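# Move fork from paper cup to beside plate

## Task

Lift the fork out of the paper cup and set it down lying flat next to the plate, on the same side of the plate as the paper cup, with its tines aimed away from the robot arms (toward +x). Do not disturb any other object. At the end, neither gripper may be touching anything that was moved.

## Robot and tools

Robot: two arms, left_arm and right_arm, each ending in a two-finger parallel gripper with a wrist camera whose cable counts as part of that arm. Two head cameras, cam_head_left and cam_head_right (672x504 each), sit on a stand behind the arms.

Frame: every position and orientation, in commands and in results, uses the scene frame. Its origin is at table-top height, halfway between the arms' nominal bases; +x points out over the table (away from the arms), +z points up, and left_arm is on the +y side. Left and right in the images do not match the arm names. Calibrated bases: left_arm at (+0.046, +0.366, 0) m, right_arm at (-0.009, -0.289, 0) m, each turned very slightly about z.

Gripper geometry: the fingers extend along the gripper's +z axis and close along its y axis. end_effector_position is the point between the finger pads, just under 1 cm back from the tips.

The 16-number row used by both motion tools: first left_arm's x, y, z (metres, absolute position), qw, qx, qy, qz (absolute orientation, w first), opening; then the same eight for right_arm. Both arms must always be filled in. Opening runs from -1 (closed, pads touching) to +1 (fully open, about 87 mm); roughly 69 mm at +0.5, 43 mm at 0, 18 mm at -0.5. An arm that should stay put gets the exact pose from the last result before it stopped, plus its intended opening, in every call. Sending 0 as an opening is a real command, so resend the current one to leave a gripper unchanged.

execute_actions(actions, cameras): actions is a list of actions; each action is a list of up to 15 rows, one row per 1/30 s step; a short action repeats its final row to fill 15 steps. Each action lasts 0.5 s. If any target lies more than 0.6 m from its gripper's current position along any gripper axis, that action is rejected for both arms; if the first action fails this or any action is malformed, the whole call is rejected. An empty list just reports state and images. cameras picks which images return (null or ["all"] for all, [] for none).

move(target, speed, blend, opening_speed, blocking, cameras): drives each gripper in a straight line from its Hand target to the row in target (one row, or a list of up to 15 rows visited in order; no 0.6 m check). speed is m/s, 0.002 to 2.9, default 0.25, one value or one per target; rotation is capped at twice that in rad/s. blend (m) rounds corners between listed targets. opening_speed (units of the -1..+1 scale per second, at least 0.2) makes fingers change gradually. A changed opening in a later list row is applied on arrival, with both arms pausing. A move lasts at most 10 s. blocking=false returns after about 0.5 s while motion continues; a new move then takes over. Paths do not avoid obstacles or the other arm. The result adds a move: line, e.g. done, off_target, moving, held, fault, and limits such as paced (command clipped) or held (steps withheld). done means within 10 mm and 2 degrees; it says nothing about contact.

wait(seconds 0 to 10): lets time pass with the last commands held. stop(): brakes a running move. zoom_image(camera, region): region [x0, y0, x1, y1] in pixels of that camera's newest image, at most 504 wide and high. read_manual(section="licences"): licence text only. finished_scene(scene): ends the current scene, giving its number; make no other call after it in that reply.

Reading results: end_effector_position and end_effector_quat_wxyz per arm; Hand target (where the arm is actually being sent, possibly short of your command, especially in orientation); Tool commands; grip_measured (finger position on the command scale); Joint positions (last value per arm is finger opening 0..1); Joint velocities ("within noise" means still); Joint torques (include gravity; joints 1-3 wrap at ±28 N m); step readings of position during actions; Scene clock; MOTOR HOT and OVER-TEMPERATURE FAULT warnings.

Behaviour to expect: each step, commanded orientation is limited to 40 degrees from the measured one, so large turns need several commands. Friction, gravity and gear play let the gripper sag, tilt or stop short, more when far out; tiny moves may not happen or go sideways. Check pose after every move and correct tilt. Printed poses may be off by a few centimetres.

Gripping: to hold something, command an opening about 0.04 below the grip_measured value at first contact for full force (less for lighter). Readings may be off by about 1 mm. Pad force tops out near 20 N; fast closing hits harder.

Avoid: arms or grippers touching each other, or a gripper closing on the other's fingers; fast contacts or targets set deep past a surface; paths passing near an arm's own base (go around); dropping or releasing moving objects; anything leaving the table; pressure on wrist camera cables; holding loads or stretched poses for long (motors heat: 75 °C warns, 90 °C folds the arm away for good, 100 °C it collapses). Loose objects may occasionally get nudged by outside pushes.

Each tool is called after "Emit:" by a JSON object that holds its "api" and its "payload".

## Session

Emit:
{"api": "execute_actions", "payload": {"actions": []}}

Scene clock: 0.00 s.
left_arm: end_effector_position=(+0.2948, +0.3166, +0.3441) grip_measured=+1.000 end_effector_quat_wxyz=(+0.671, -0.080, +0.692, -0.256) | right_arm: end_effector_position=(+0.1499, -0.1610, +0.3431) grip_measured=+1.000 end_effector_quat_wxyz=(+0.553, -0.137, +0.721, +0.394)
Joint positions: left_arm=[0.17 0.527 0.814 -0.254 0.408 -0.492 1] | right_arm=[-0.136 0.5 0.967 -0.6 -0.953 0.323 1]
Joint velocities: within noise
Joint torques (N m): no reading
Motor temperatures (°C): left_arm=[23 23 27 25 25 22 22] | right_arm=[21 24 24 24 24 24 23]
Heat: left arm: 27 °C; right arm: 24 °C.
Hand target: left_arm +0.2943, +0.3165, +0.3449; +0.670, -0.080, +0.692, -0.256 | right_arm +0.1499, -0.1610, +0.3465; +0.557, -0.140, +0.718, +0.393
Tool commands: left_gripper/opening=+1.0 right_gripper/opening=+1.0

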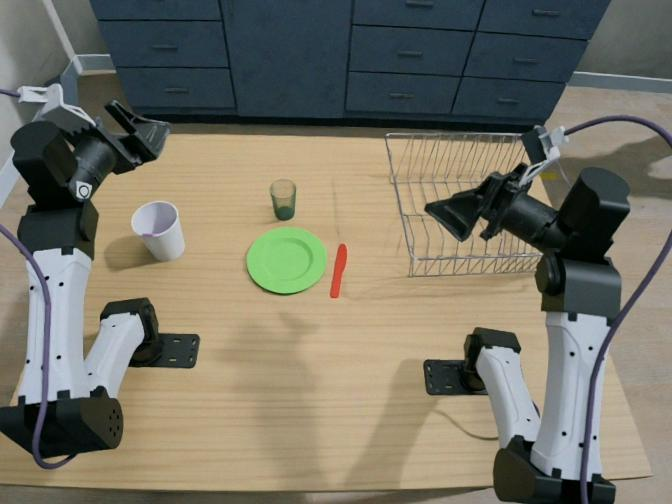

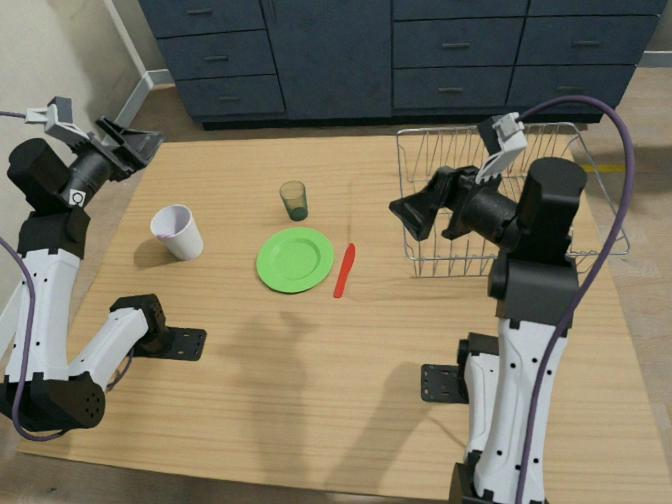

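Emit:
{"api": "zoom_image", "payload": {"camera": "cam_head_left", "region": [110, 180, 200, 270]}}

Emit:
{"api": "zoom_image", "payload": {"camera": "cam_head_right", "region": [130, 180, 220, 270]}}

Scaled by 5.600.

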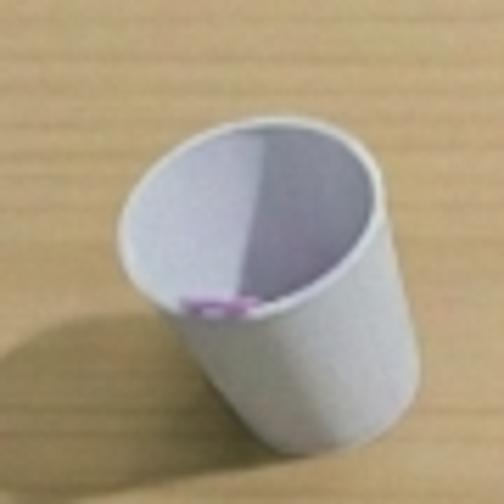

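Scaled by 5.600.

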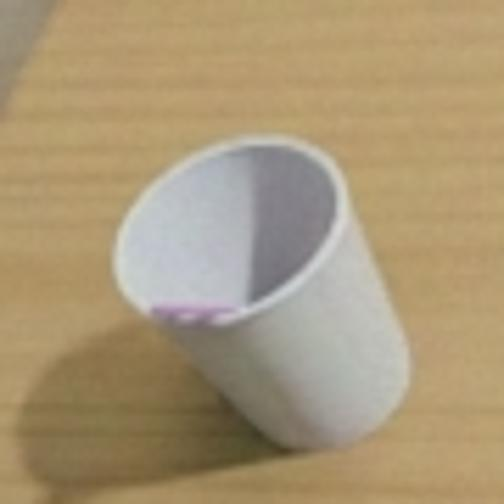

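Emit:
{"api": "move", "payload": {"target": [[0.25,0.35,0.27,0.183,-0.683,0.683,-0.183,0.2,0.1499,-0.1610,0.3465,0.557,-0.140,0.718,0.393,1],[0.243,0.376,0.18,0.06,-0.707,0.704,-0.06,-0.3,0.1499,-0.1610,0.3465,0.557,-0.140,0.718,0.393,1]], "speed": 0.25}}

Emit:
{"api": "zoom_image", "payload": {"camera": "cam_head_left", "region": [110, 180, 200, 270]}}

Emit:
{"api": "zoom_image", "payload": {"camera": "cam_head_right", "region": [130, 180, 220, 270]}}

Scene clock: 32.17 s.
left_arm: end_effector_position=(+0.2458, +0.3723, +0.1846) grip_measured=-0.300 end_effector_quat_wxyz=(-0.064, +0.707, -0.701, +0.068) | right_arm: end_effector_position=(+0.1499, -0.1610, +0.3431) grip_measured=+1.000 end_effector_quat_wxyz=(+0.553, -0.137, +0.721, +0.394)
Joint positions: left_arm=[0.298 1.179 1.229 -1.442 0.057 -1.299 0.35] | right_arm=[-0.136 0.5 0.967 -0.6 -0.953 0.323 1]
Joint velocities: within noise
Joint torques (N m): left_arm=[0.96 -2.09 5.26 0.57 -0.19 0.28] | right_arm=[-0.06 3.08 7.01 1.47 -0.11 0.01]
Motor temperatures (°C): left_arm=[23 23 30 29 25 22 22] | right_arm=[21 24 26 29 24 24 23]
Heat: left arm: 30 °C; right arm: 29 °C.
Hand target: left_arm +0.2420, +0.3754, +0.1799; -0.058, +0.706, -0.704, +0.056 | right_arm +0.1499, -0.1610, +0.3465; +0.557, -0.140, +0.718, +0.393
Off the commanded pose: left_arm 0.007 m, 1 deg | right_arm 0.003 m, 1 deg.
move: done

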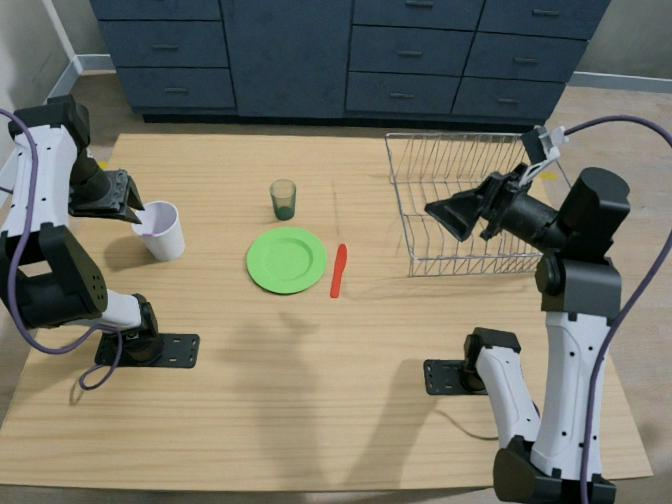

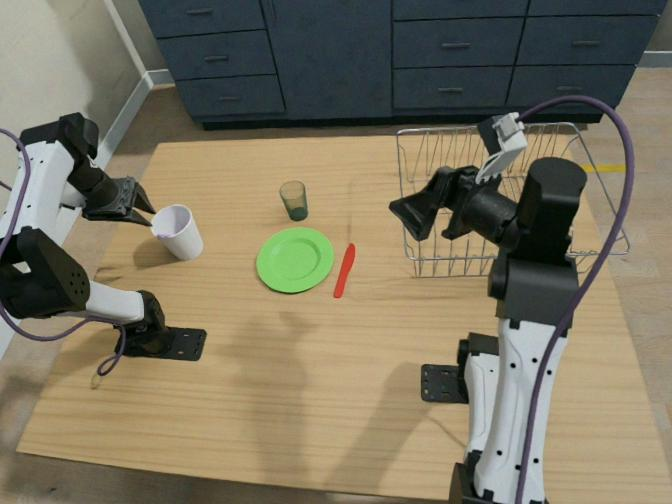

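Scaled by 5.600.

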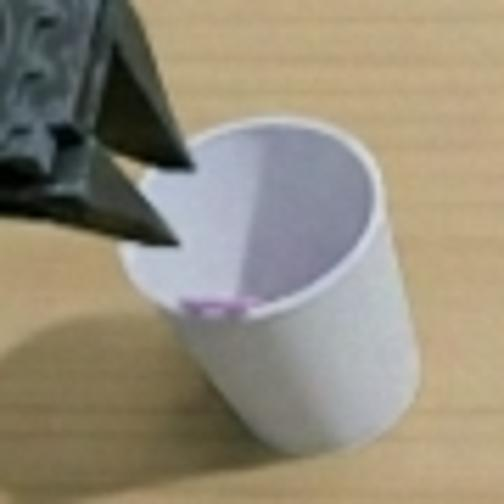

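Scaled by 5.600.

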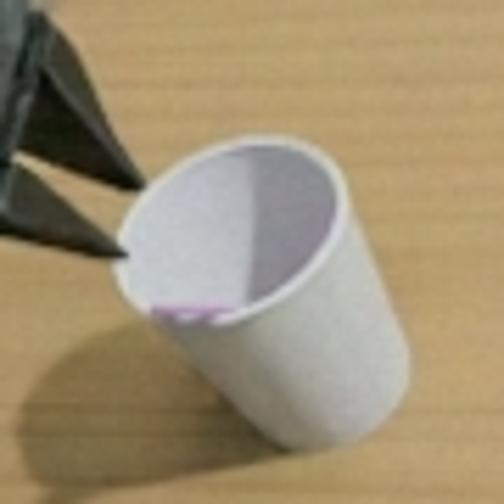

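Emit:
{"api": "move", "payload": {"target": [0.240,0.376,0.135,0.03,-0.707,0.706,-0.03,-0.3,0.1499,-0.1610,0.3465,0.557,-0.140,0.718,0.393,1], "speed": 0.05}}

Emit:
{"api": "zoom_image", "payload": {"camera": "cam_head_left", "region": [110, 180, 200, 270]}}

Emit:
{"api": "zoom_image", "payload": {"camera": "cam_head_right", "region": [130, 180, 220, 270]}}

Scene clock: 44.63 s.
left_arm: end_effector_position=(+0.2388, +0.3736, +0.1405) grip_measured=-0.300 end_effector_quat_wxyz=(-0.030, +0.708, -0.705, +0.039) | right_arm: end_effector_position=(+0.1499, -0.1610, +0.3431) grip_measured=+1.000 end_effector_quat_wxyz=(+0.553, -0.137, +0.721, +0.394)
Joint positions: left_arm=[0.298 1.206 1.078 -1.353 0.039 -1.291 0.35] | right_arm=[-0.136 0.5 0.967 -0.6 -0.953 0.323 1]
Joint velocities: within noise
Joint torques (N m): left_arm=[-0.35 -1.96 5.45 0.62 -0.22 0.16] | right_arm=[-0.05 3.12 7.04 1.46 -0.11 0.01]
Motor temperatures (°C): left_arm=[23 23 30 28 25 22 22] | right_arm=[21 24 27 30 24 24 23]
Heat: left arm: 30 °C; right arm: 30 °C.
Hand target: left_arm +0.2391, +0.3756, +0.1354; -0.030, +0.704, -0.709, +0.030 | right_arm +0.1499, -0.1610, +0.3465; +0.557, -0.140, +0.718, +0.393
Off the commanded pose: left_arm 0.006 m, 1 deg | right_arm 0.003 m, 1 deg.
move: done

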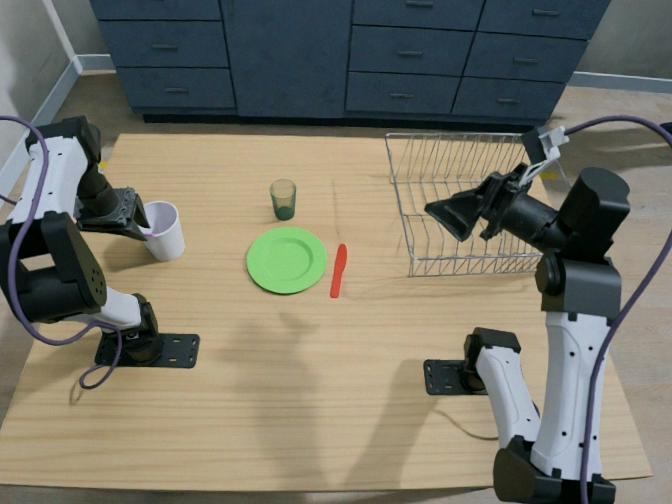

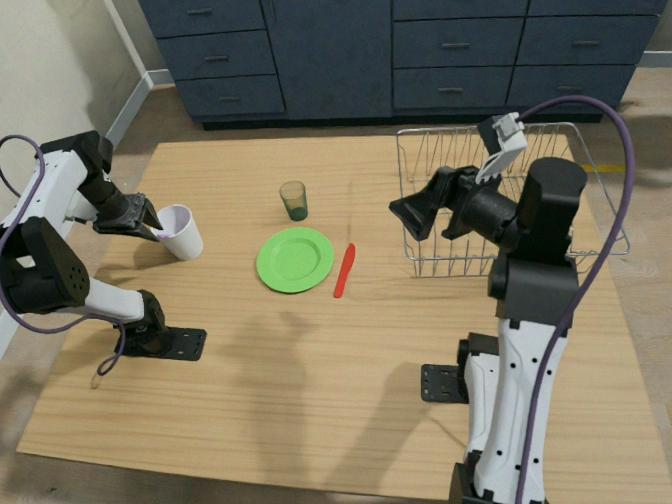

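Scaled by 5.600.

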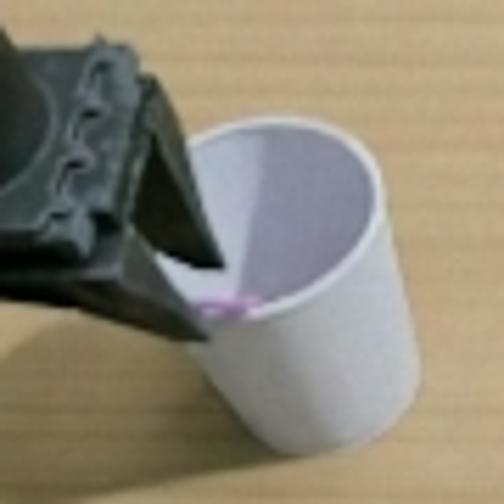

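Scaled by 5.600.

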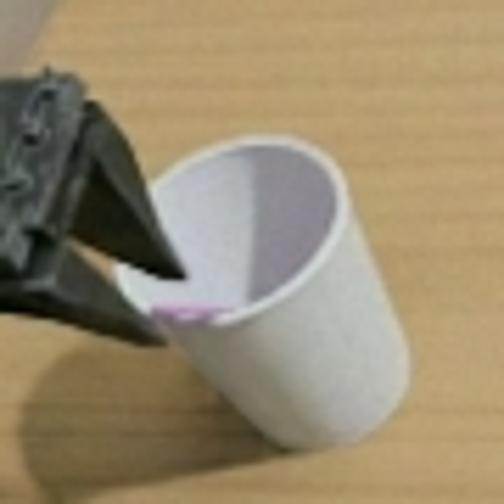

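Emit:
{"api": "move", "payload": {"target": [0.2425,0.371,0.1275,0.03,-0.707,0.706,-0.03,-0.3,0.1499,-0.1610,0.3465,0.557,-0.140,0.718,0.393,1], "speed": 0.04}}

Emit:
{"api": "zoom_image", "payload": {"camera": "cam_head_left", "region": [110, 180, 200, 270]}}

Emit:
{"api": "zoom_image", "payload": {"camera": "cam_head_right", "region": [130, 180, 220, 270]}}

Scene clock: 51.50 s.
left_arm: end_effector_position=(+0.2409, +0.3707, +0.1331) grip_measured=-0.300 end_effector_quat_wxyz=(-0.033, +0.704, -0.708, +0.038) | right_arm: end_effector_position=(+0.1499, -0.1610, +0.3431) grip_measured=+1.000 end_effector_quat_wxyz=(+0.553, -0.137, +0.721, +0.394)
Joint positions: left_arm=[0.276 1.206 1.049 -1.319 0.034 -1.302 0.35] | right_arm=[-0.136 0.5 0.967 -0.6 -0.953 0.323 1]
Joint velocities: within noise
Joint torques (N m): left_arm=[-0.77 -1.66 5.35 0.63 -0.25 -0.13] | right_arm=[-0.03 3.03 7.01 1.47 -0.11 0.02]
Motor temperatures (°C): left_arm=[23 23 30 28 25 22 22] | right_arm=[21 24 27 30 24 24 23]
Heat: left arm: 30 °C; right arm: 30 °C.
Hand target: left_arm +0.2422, +0.3718, +0.1274; -0.030, +0.708, -0.705, +0.029 | right_arm +0.1499, -0.1610, +0.3465; +0.557, -0.140, +0.718, +0.393
Off the commanded pose: left_arm 0.006 m, 1 deg | right_arm 0.003 m, 1 deg.
move: done

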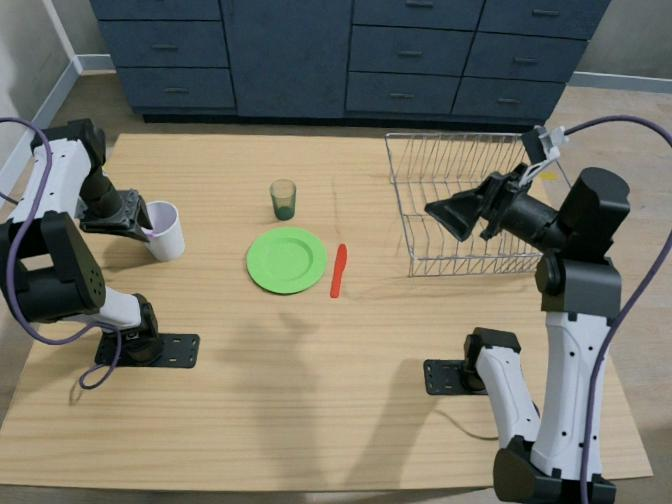

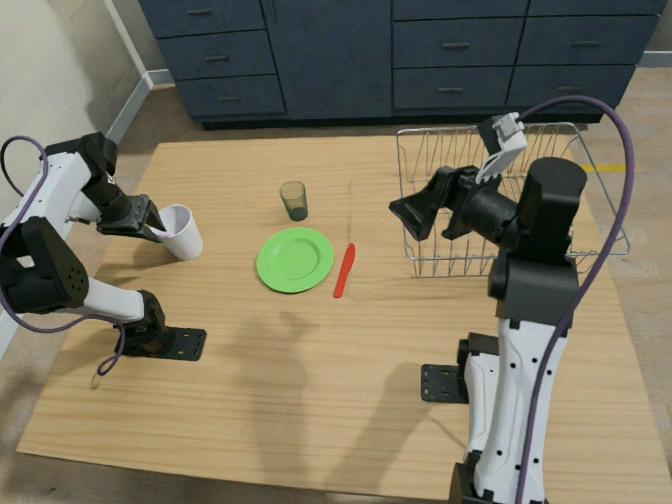

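Scaled by 5.600.

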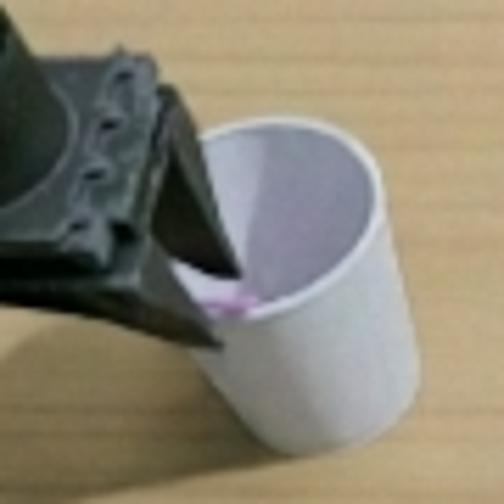

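Scaled by 5.600.

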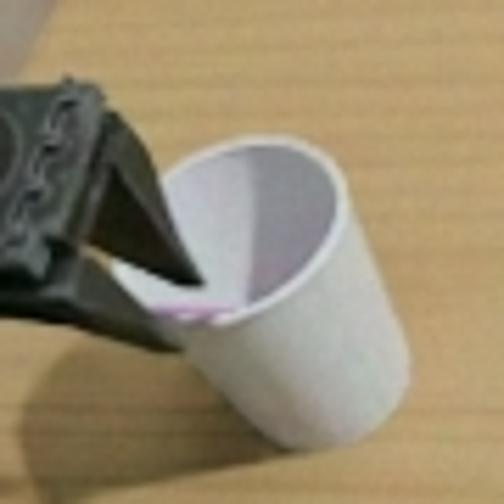

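Emit:
{"api": "move", "payload": {"target": [0.2425,0.371,0.1275,0.03,-0.707,0.706,-0.03,-1,0.1499,-0.1610,0.3465,0.557,-0.140,0.718,0.393,1], "opening_speed": 0.35}}

Emit:
{"api": "zoom_image", "payload": {"camera": "cam_head_left", "region": [110, 180, 200, 270]}}

Emit:
{"api": "zoom_image", "payload": {"camera": "cam_head_right", "region": [130, 180, 220, 270]}}

Scene clock: 59.27 s.
left_arm: end_effector_position=(+0.2425, +0.3705, +0.1333) grip_measured=-0.859 end_effector_quat_wxyz=(-0.034, +0.707, -0.706, +0.041) | right_arm: end_effector_position=(+0.1499, -0.1610, +0.3431) grip_measured=+1.000 end_effector_quat_wxyz=(+0.553, -0.137, +0.721, +0.394)
Joint positions: left_arm=[0.276 1.206 1.049 -1.314 0.037 -1.31 0.071] | right_arm=[-0.136 0.5 0.967 -0.6 -0.953 0.323 1]
Joint velocities: within noise
Joint torques (N m): left_arm=[-0.59 -1.72 5.63 0.53 -0.18 -0.08] | right_arm=[-0.08 3.03 6.95 1.47 -0.11 0.03]
Motor temperatures (°C): left_arm=[23 23 30 27 25 22 22] | right_arm=[21 24 27 31 24 24 23]
Heat: left arm: 30 °C; right arm: 31 °C.
Hand target: left_arm +0.2427, +0.3711, +0.1278; -0.029, +0.710, -0.702, +0.031 | right_arm +0.1499, -0.1610, +0.3465; +0.557, -0.140, +0.718, +0.393
Off the commanded pose: left_arm 0.006 m, 1 deg | right_arm 0.003 m, 1 deg.
move: done

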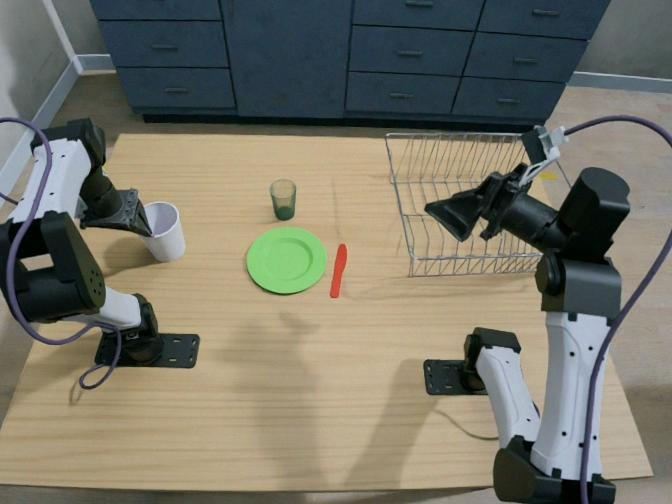

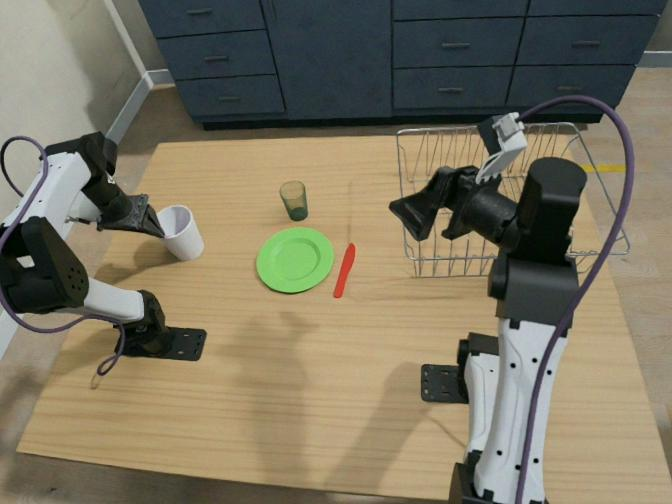

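Scaled by 5.600.

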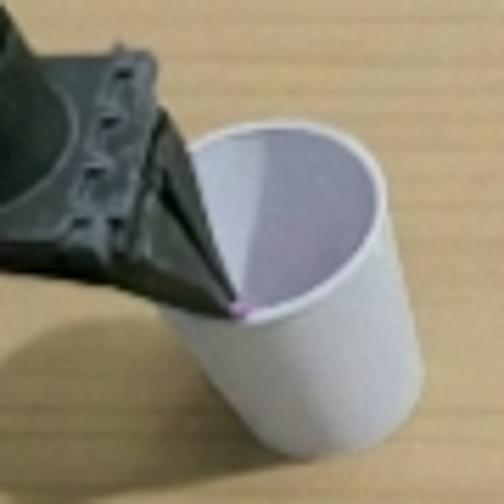

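Scaled by 5.600.

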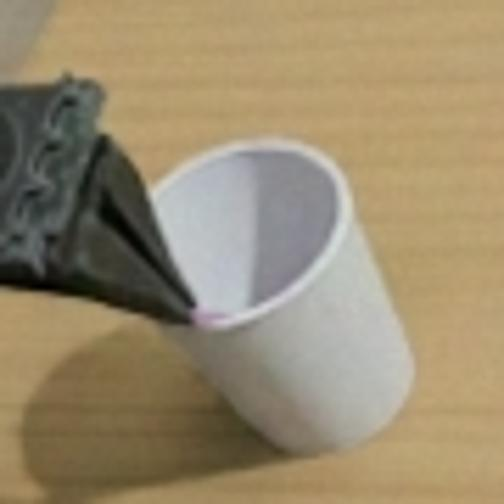

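Emit:
{"api": "move", "payload": {"target": [0.2435,0.371,0.15,0.03,-0.707,0.706,-0.03,-1,0.1499,-0.1610,0.3465,0.557,-0.140,0.718,0.393,1], "speed": 0.03}}

Emit:
{"api": "zoom_image", "payload": {"camera": "cam_head_left", "region": [110, 180, 200, 270]}}

Emit:
{"api": "zoom_image", "payload": {"camera": "cam_head_right", "region": [130, 180, 220, 270]}}

Scene clock: 69.17 s.
left_arm: end_effector_position=(+0.2445, +0.3710, +0.1480) grip_measured=-0.888 end_effector_quat_wxyz=(-0.035, +0.705, -0.707, +0.039) | right_arm: end_effector_position=(+0.1499, -0.1610, +0.3431) grip_measured=+1.000 end_effector_quat_wxyz=(+0.553, -0.137, +0.721, +0.394)
Joint positions: left_arm=[0.272 1.222 1.118 -1.368 0.032 -1.31 0.056] | right_arm=[-0.136 0.5 0.967 -0.6 -0.953 0.323 1]
Joint velocities: within noise
Joint torques (N m): left_arm=[-0.79 -2 8.14 0.31 -0.19 -0.08] | right_arm=[-0.02 3.11 6.97 1.45 -0.12 0.02]
Motor temperatures (°C): left_arm=[23 23 30 27 25 22 23] | right_arm=[21 24 27 31 24 24 23]
Heat: left arm: 30 °C; right arm: 31 °C.
Hand target: left_arm +0.2436, +0.3716, +0.1499; -0.031, +0.707, -0.706, +0.029 | right_arm +0.1499, -0.1610, +0.3465; +0.557, -0.140, +0.718, +0.393
Off the commanded pose: left_arm 0.002 m, 1 deg | right_arm 0.003 m, 1 deg.
move: done

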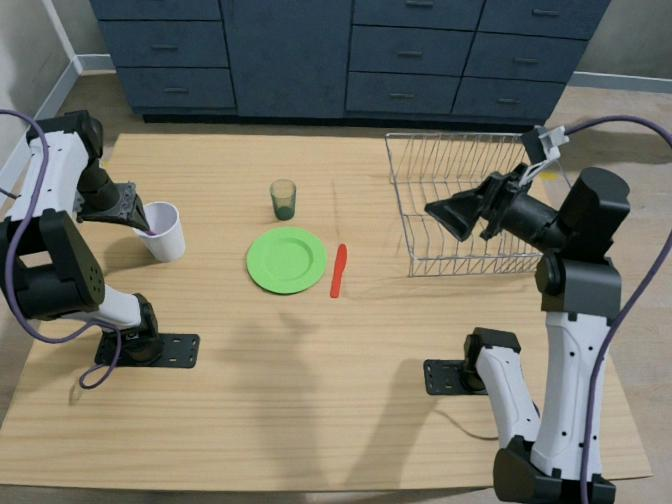

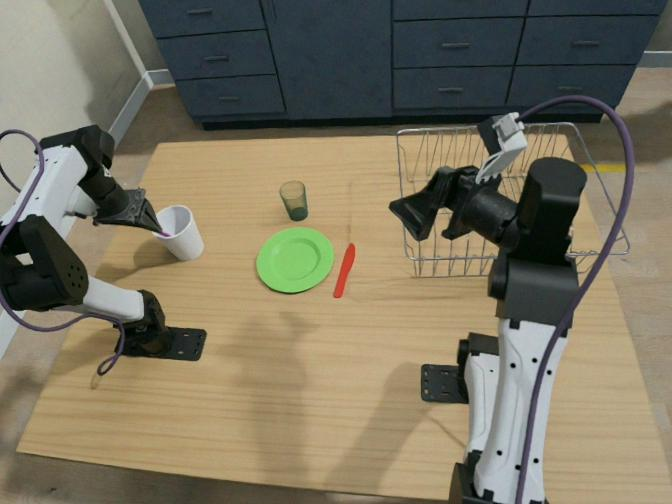

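Scaled by 5.600.

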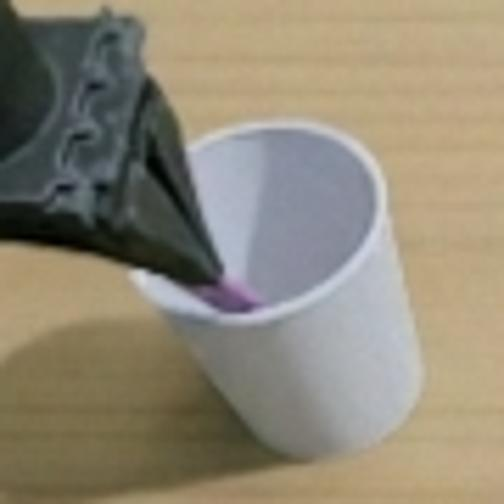

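Scaled by 5.600.

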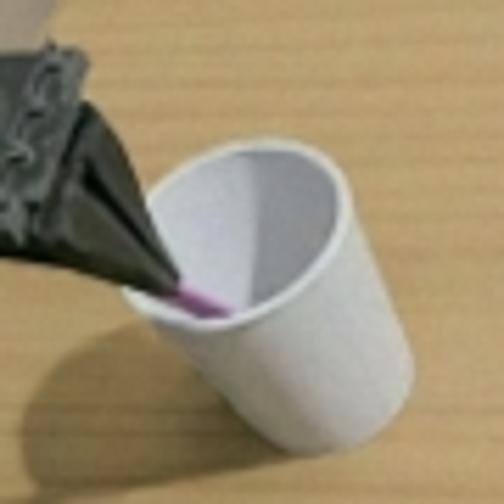

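Emit:
{"api": "move", "payload": {"target": [[0.255,0.372,0.20,0.06,-0.706,0.703,-0.06,-1,0.1499,-0.1610,0.3465,0.557,-0.140,0.718,0.393,1],[0.265,0.372,0.245,0.1,-0.7,0.7,-0.1,-1,0.1499,-0.1610,0.3465,0.557,-0.140,0.718,0.393,1]], "speed": 0.04}}

Emit:
{"api": "zoom_image", "payload": {"camera": "cam_head_left", "region": [100, 140, 230, 270]}}

Emit:
{"api": "zoom_image", "payload": {"camera": "cam_head_right", "region": [110, 140, 240, 270]}}

Scene clock: 82.80 s.
left_arm: end_effector_position=(+0.2664, +0.3737, +0.2425) grip_measured=-0.893 end_effector_quat_wxyz=(-0.115, +0.696, -0.702, +0.094) | right_arm: end_effector_position=(+0.1499, -0.1610, +0.3431) grip_measured=+1.000 end_effector_quat_wxyz=(+0.553, -0.137, +0.721, +0.394)
Joint positions: left_arm=[0.272 1.231 1.486 -1.532 0.049 -1.31 0.054] | right_arm=[-0.136 0.5 0.967 -0.6 -0.953 0.323 1]
Joint velocities: within noise
Joint torques (N m): left_arm=[0.55 -1.43 7.46 0.63 0.26 0.04] | right_arm=[-0.01 3.14 7.01 1.47 -0.11 0.02]
Motor temperatures (°C): left_arm=[23 23 31 27 25 22 23] | right_arm=[21 24 28 31 24 24 23]
Heat: left arm: 31 °C; right arm: 31 °C.
Hand target: left_arm +0.2661, +0.3704, +0.2448; -0.100, +0.697, -0.702, +0.101 | right_arm +0.1499, -0.1610, +0.3465; +0.557, -0.140, +0.718, +0.393
Off the commanded pose: left_arm 0.003 m, 2 deg | right_arm 0.003 m, 1 deg.
move: done

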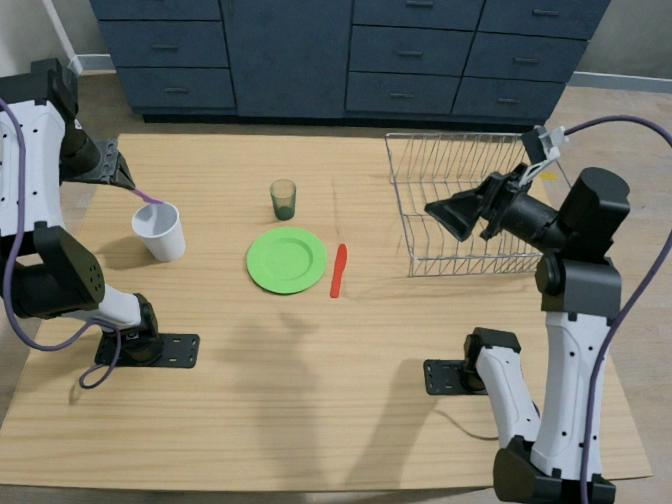

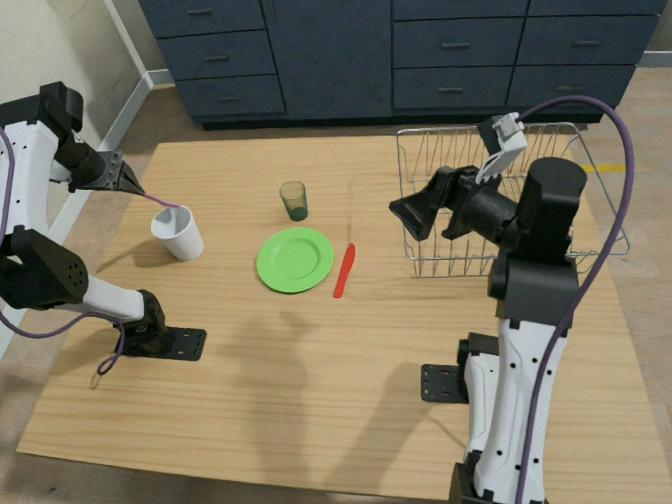

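Scaled by 3.877.

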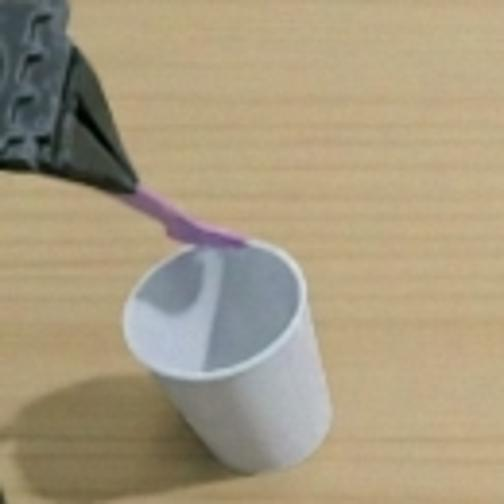

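Scaled by 3.877.

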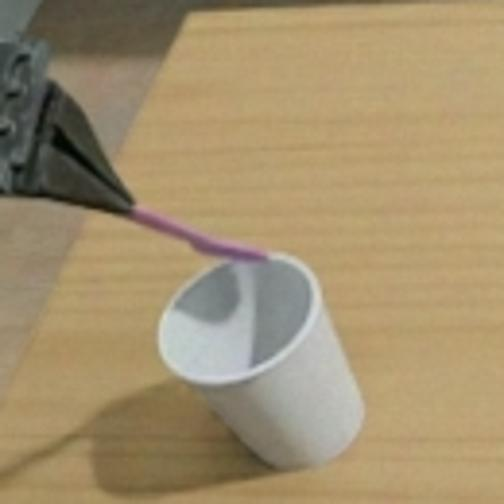

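Emit:
{"api": "move", "payload": {"target": [[0.270,0.37,0.285,0.13,-0.695,0.695,-0.13,-1,0.1499,-0.1610,0.3465,0.557,-0.140,0.718,0.393,1],[0.28,0.27,0.285,0.183,-0.683,0.683,-0.183,-1,0.1499,-0.1610,0.3465,0.557,-0.140,0.718,0.393,1],[0.245,0.265,0.18,0.2588,-0.658,0.658,-0.2588,-1,0.1499,-0.1610,0.3465,0.557,-0.140,0.718,0.393,1]], "speed": [0.05,0.1,0.1]}}

Emit:
{"api": "zoom_image", "payload": {"camera": "cam_head_left", "region": [130, 150, 290, 310]}}

Emit:
{"api": "zoom_image", "payload": {"camera": "cam_head_right", "region": [130, 150, 290, 310]}}

Scene clock: 96.50 s.
left_arm: end_effector_position=(+0.2393, +0.2653, +0.1788) grip_measured=-0.895 end_effector_quat_wxyz=(-0.254, +0.648, -0.673, +0.251) | right_arm: end_effector_position=(+0.1499, -0.1610, +0.3431) grip_measured=+1.000 end_effector_quat_wxyz=(+0.553, -0.137, +0.721, +0.394)
Joint positions: left_arm=[-0.621 0.691 0.808 -1.058 -0.397 -2.035 0.052] | right_arm=[-0.136 0.5 0.967 -0.6 -0.953 0.323 1]
Joint velocities: within noise
Joint torques (N m): left_arm=[-0.7 -0.13 5.64 1.53 -0.59 -0.15] | right_arm=[-0.02 3.02 7.06 1.48 -0.1 0.02]
Motor temperatures (°C): left_arm=[23 23 32 28 26 22 24] | right_arm=[21 24 28 32 24 24 23]
Heat: left arm: 32 °C; right arm: 32 °C.
Hand target: left_arm +0.2437, +0.2655, +0.1807; -0.261, +0.654, -0.661, +0.261 | right_arm +0.1499, -0.1610, +0.3465; +0.557, -0.140, +0.718, +0.393
Off the commanded pose: left_arm 0.006 m, 2 deg | right_arm 0.003 m, 1 deg.
move: done

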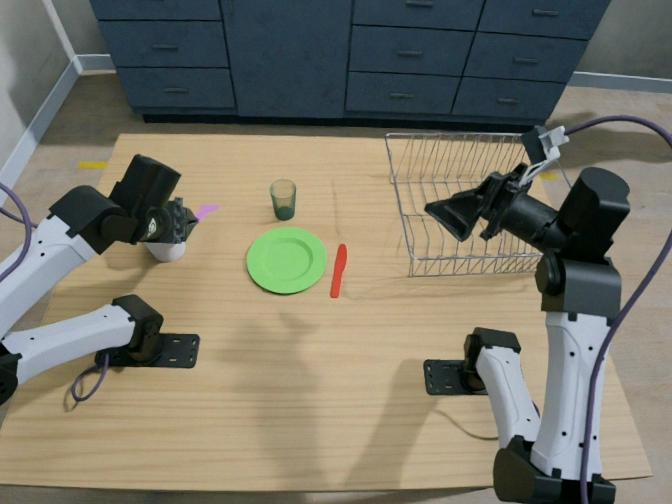

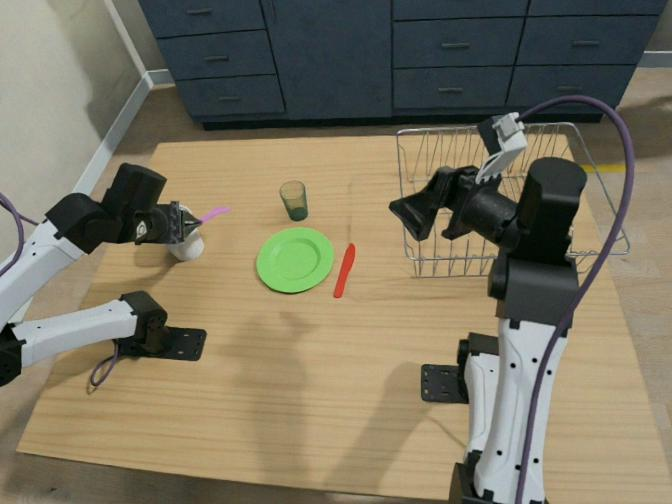

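Scaled by 3.150.

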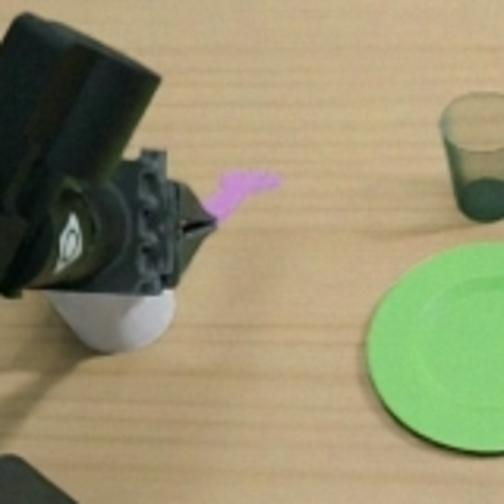

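Scaled by 3.150.

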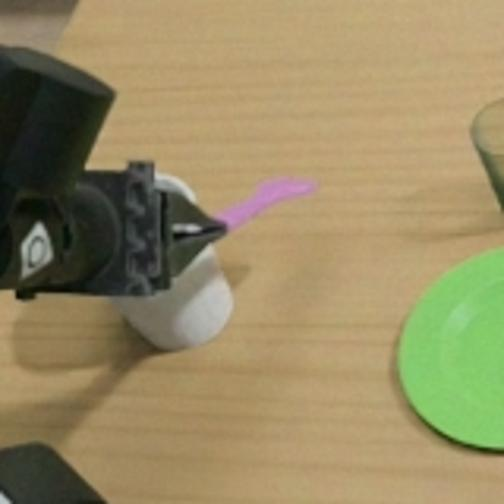

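Emit:
{"api": "move", "payload": {"target": [[0.247,0.268,0.11,0.2588,-0.658,0.658,-0.2588,-1,0.1499,-0.1610,0.3465,0.557,-0.140,0.718,0.393,1],[0.246,0.268,0.078,0.2588,-0.658,0.658,-0.2588,-0.95,0.1499,-0.1610,0.3465,0.557,-0.140,0.718,0.393,1]], "speed": [0.06,0.03]}}

Emit:
{"api": "zoom_image", "payload": {"camera": "cam_head_left", "region": [130, 160, 270, 300]}}

Emit:
{"api": "zoom_image", "payload": {"camera": "cam_head_right", "region": [130, 160, 270, 300]}}

Scene clock: 109.03 s.
left_arm: end_effector_position=(+0.2443, +0.2671, +0.0790) grip_measured=-0.887 end_effector_quat_wxyz=(-0.257, +0.655, -0.664, +0.254) | right_arm: end_effector_position=(+0.1499, -0.1610, +0.3431) grip_measured=+1.000 end_effector_quat_wxyz=(+0.553, -0.137, +0.721, +0.394)
Joint positions: left_arm=[-0.601 0.599 0.382 -0.711 -0.397 -2.037 0.057] | right_arm=[-0.136 0.5 0.967 -0.6 -0.953 0.323 1]
Joint velocities: within noise
Joint torques (N m): left_arm=[0.47 -0.02 5.87 1.49 -0.27 0.05] | right_arm=[-0.09 3.07 6.98 1.48 -0.1 0.01]
Motor temperatures (°C): left_arm=[23 23 32 29 26 22 24] | right_arm=[21 24 28 32 24 24 23]
Heat: left arm: 32 °C; right arm: 32 °C.
Hand target: left_arm +0.2457, +0.2677, +0.0776; -0.258, +0.658, -0.658, +0.259 | right_arm +0.1499, -0.1610, +0.3465; +0.557, -0.140, +0.718, +0.393
Off the commanded pose: left_arm 0.002 m, 1 deg | right_arm 0.003 m, 1 deg.
move: done

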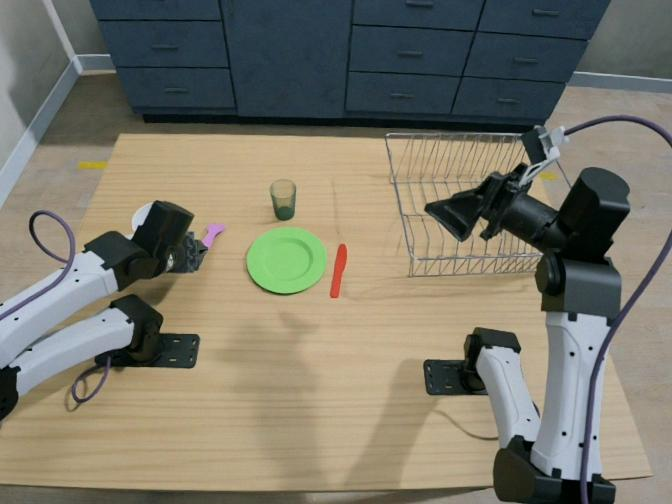

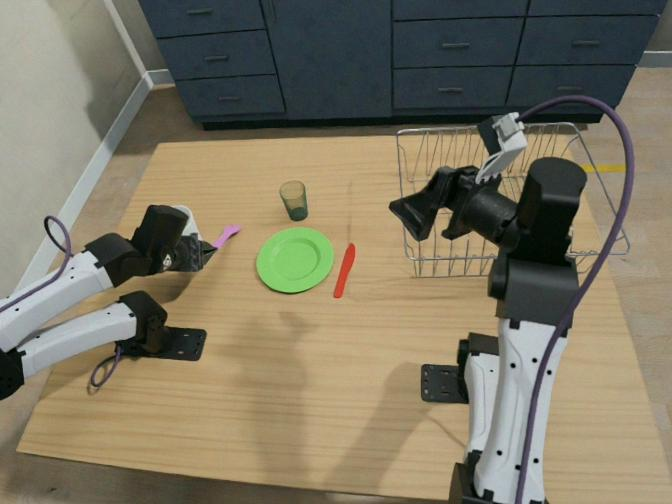

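Scaled by 3.600.

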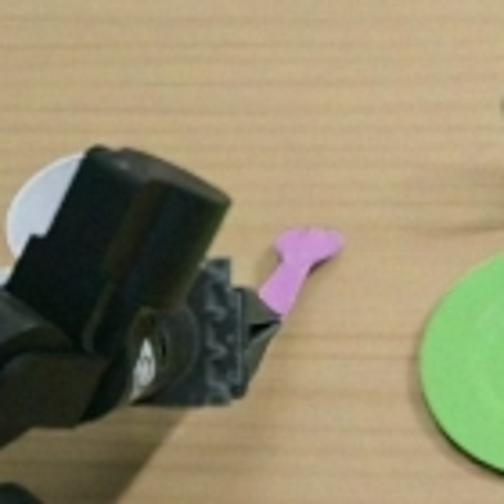

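Scaled by 3.600.

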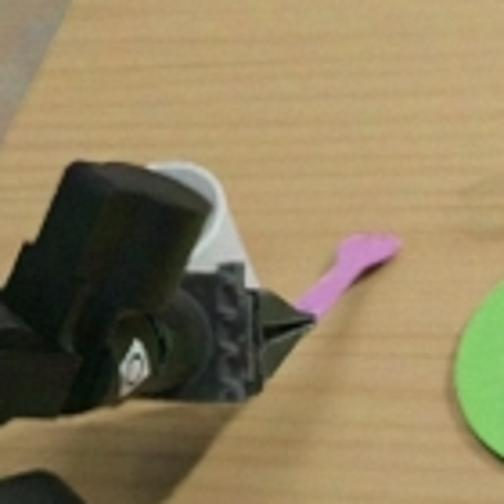

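Emit:
{"api": "move", "payload": {"target": [[0.241,0.262,0.05,0.2588,-0.658,0.658,-0.2588,-0.93,0.1499,-0.1610,0.3465,0.557,-0.140,0.718,0.393,1],[0.238,0.26,0.032,0.2588,-0.658,0.658,-0.2588,-0.9,0.1499,-0.1610,0.3465,0.557,-0.140,0.718,0.393,1]], "speed": 0.03}}

Emit:
{"api": "zoom_image", "payload": {"camera": "cam_head_left", "region": [130, 160, 270, 300]}}

Emit:
{"api": "zoom_image", "payload": {"camera": "cam_head_right", "region": [130, 160, 270, 300]}}

Scene clock: 118.90 s.
left_arm: end_effector_position=(+0.2398, +0.2611, +0.0374) grip_measured=-0.867 end_effector_quat_wxyz=(-0.254, +0.653, -0.663, +0.265) | right_arm: end_effector_position=(+0.1499, -0.1610, +0.3431) grip_measured=+1.000 end_effector_quat_wxyz=(+0.553, -0.137, +0.721, +0.394)
Joint positions: left_arm=[-0.658 0.599 0.208 -0.538 -0.42 -2.084 0.066] | right_arm=[-0.136 0.5 0.967 -0.6 -0.953 0.323 1]
Joint velocities: within noise
Joint torques (N m): left_arm=[-0.51 1.69 5.75 1.37 -0.41 -0.08] | right_arm=[-0.02 3.04 6.97 1.46 -0.1 0.01]
Motor temperatures (°C): left_arm=[23 23 31 30 26 22 24] | right_arm=[21 24 28 33 24 24 23]
Heat: left arm: 31 °C; right arm: 33 °C.
Hand target: left_arm +0.2392, +0.2624, +0.0325; -0.255, +0.658, -0.659, +0.261 | right_arm +0.1499, -0.1610, +0.3465; +0.557, -0.140, +0.718, +0.393
Off the commanded pose: left_arm 0.006 m, 1 deg | right_arm 0.003 m, 1 deg.
joint sent to its limit (left arm) — joint 6 (wrist roll), lower limit. The joint targets still meet the commanded pose.
move: done

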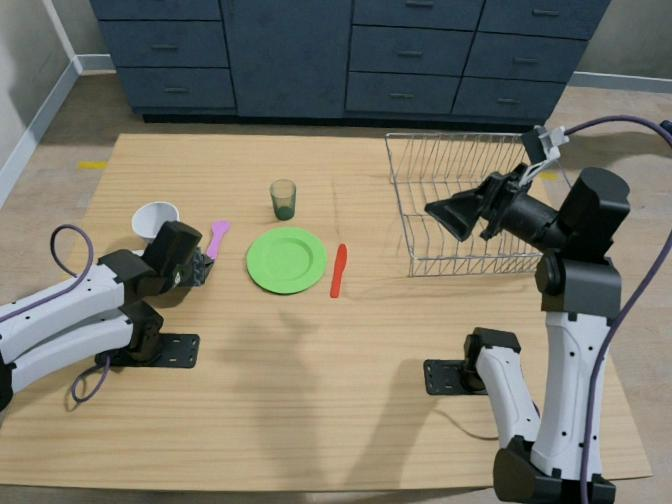

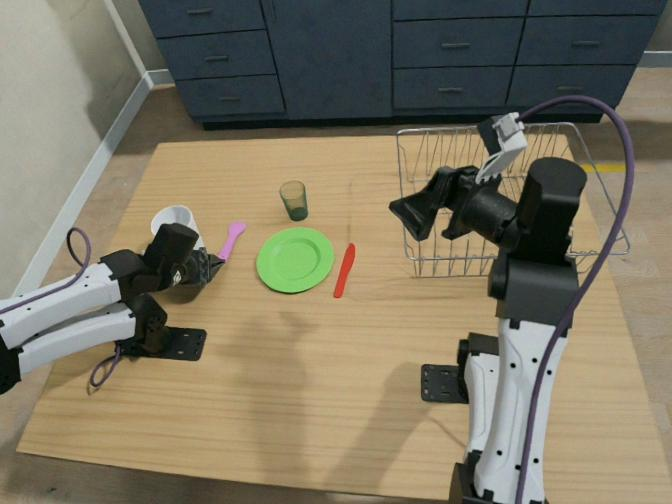

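Scaled by 3.600.

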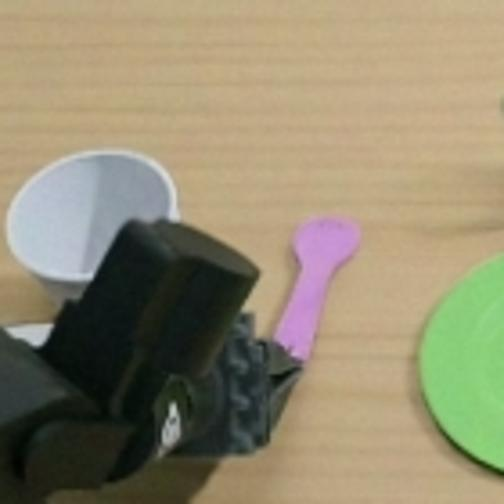

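Scaled by 3.600.

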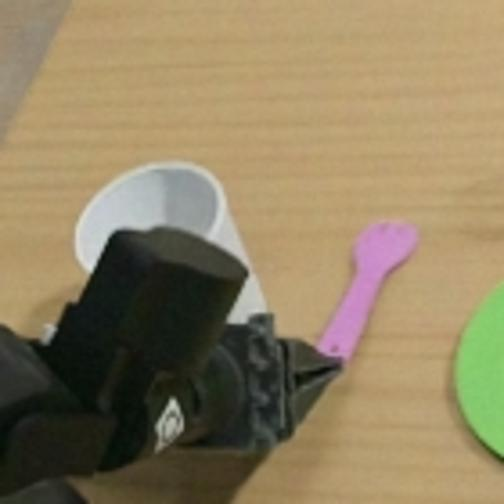

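Emit:
{"api": "move", "payload": {"target": [0.235,0.260,0.020,0.2588,-0.658,0.658,-0.2588,-0.86,0.1499,-0.1610,0.3465,0.557,-0.140,0.718,0.393,1], "speed": 0.03}}

Emit:
{"api": "zoom_image", "payload": {"camera": "cam_head_left", "region": [130, 160, 270, 300]}}

Scene clock: 127.23 s.
left_arm: end_effector_position=(+0.2351, +0.2594, +0.0242) grip_measured=-0.856 end_effector_quat_wxyz=(-0.251, +0.647, -0.670, +0.264) | right_arm: end_effector_position=(+0.1499, -0.1610, +0.3431) grip_measured=+1.000 end_effector_quat_wxyz=(+0.553, -0.137, +0.721, +0.394)
Joint positions: left_arm=[-0.678 0.599 0.159 -0.495 -0.42 -2.084 0.072] | right_arm=[-0.136 0.5 0.967 -0.6 -0.953 0.323 1]
Joint velocities: within noise
Joint torques (N m): left_arm=[-0.58 1.69 5.89 1.47 -0.44 -0.1] | right_arm=[-0.02 3.06 7.01 1.47 -0.13 0.01]
Motor temperatures (°C): left_arm=[23 23 31 31 26 22 24] | right_arm=[21 24 28 33 24 24 23]
Heat: left arm: 31 °C; right arm: 33 °C.
Hand target: left_arm +0.2351, +0.2606, +0.0201; -0.253, +0.651, -0.666, +0.262 | right_arm +0.1499, -0.1610, +0.3465; +0.557, -0.140, +0.718, +0.393
Off the commanded pose: left_arm 0.004 m, 2 deg | right_arm 0.003 m, 1 deg.
joint sent to its limit (left arm) — joint 6 (wrist roll), lower limit. The joint targets still meet the commanded pose.
move: done

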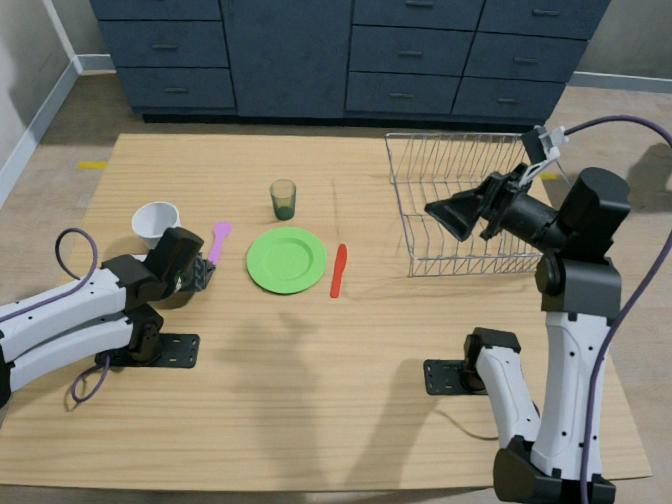

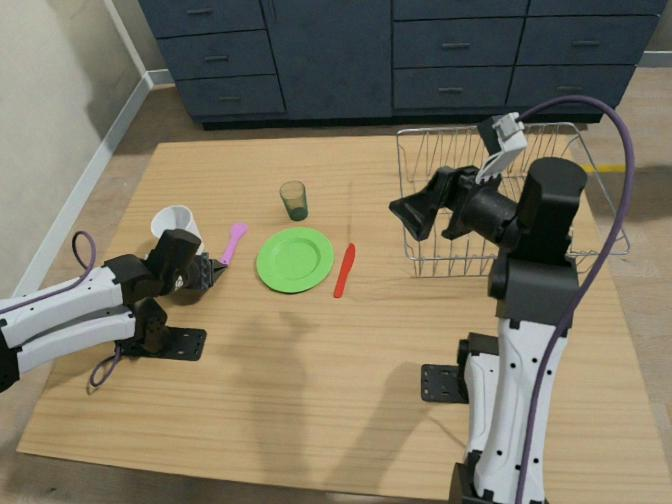

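Scaled by 3.600.

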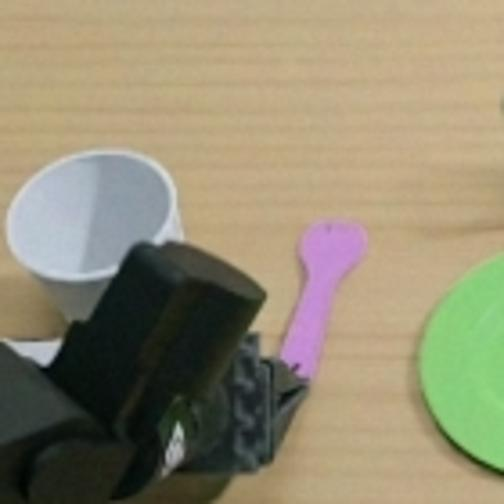

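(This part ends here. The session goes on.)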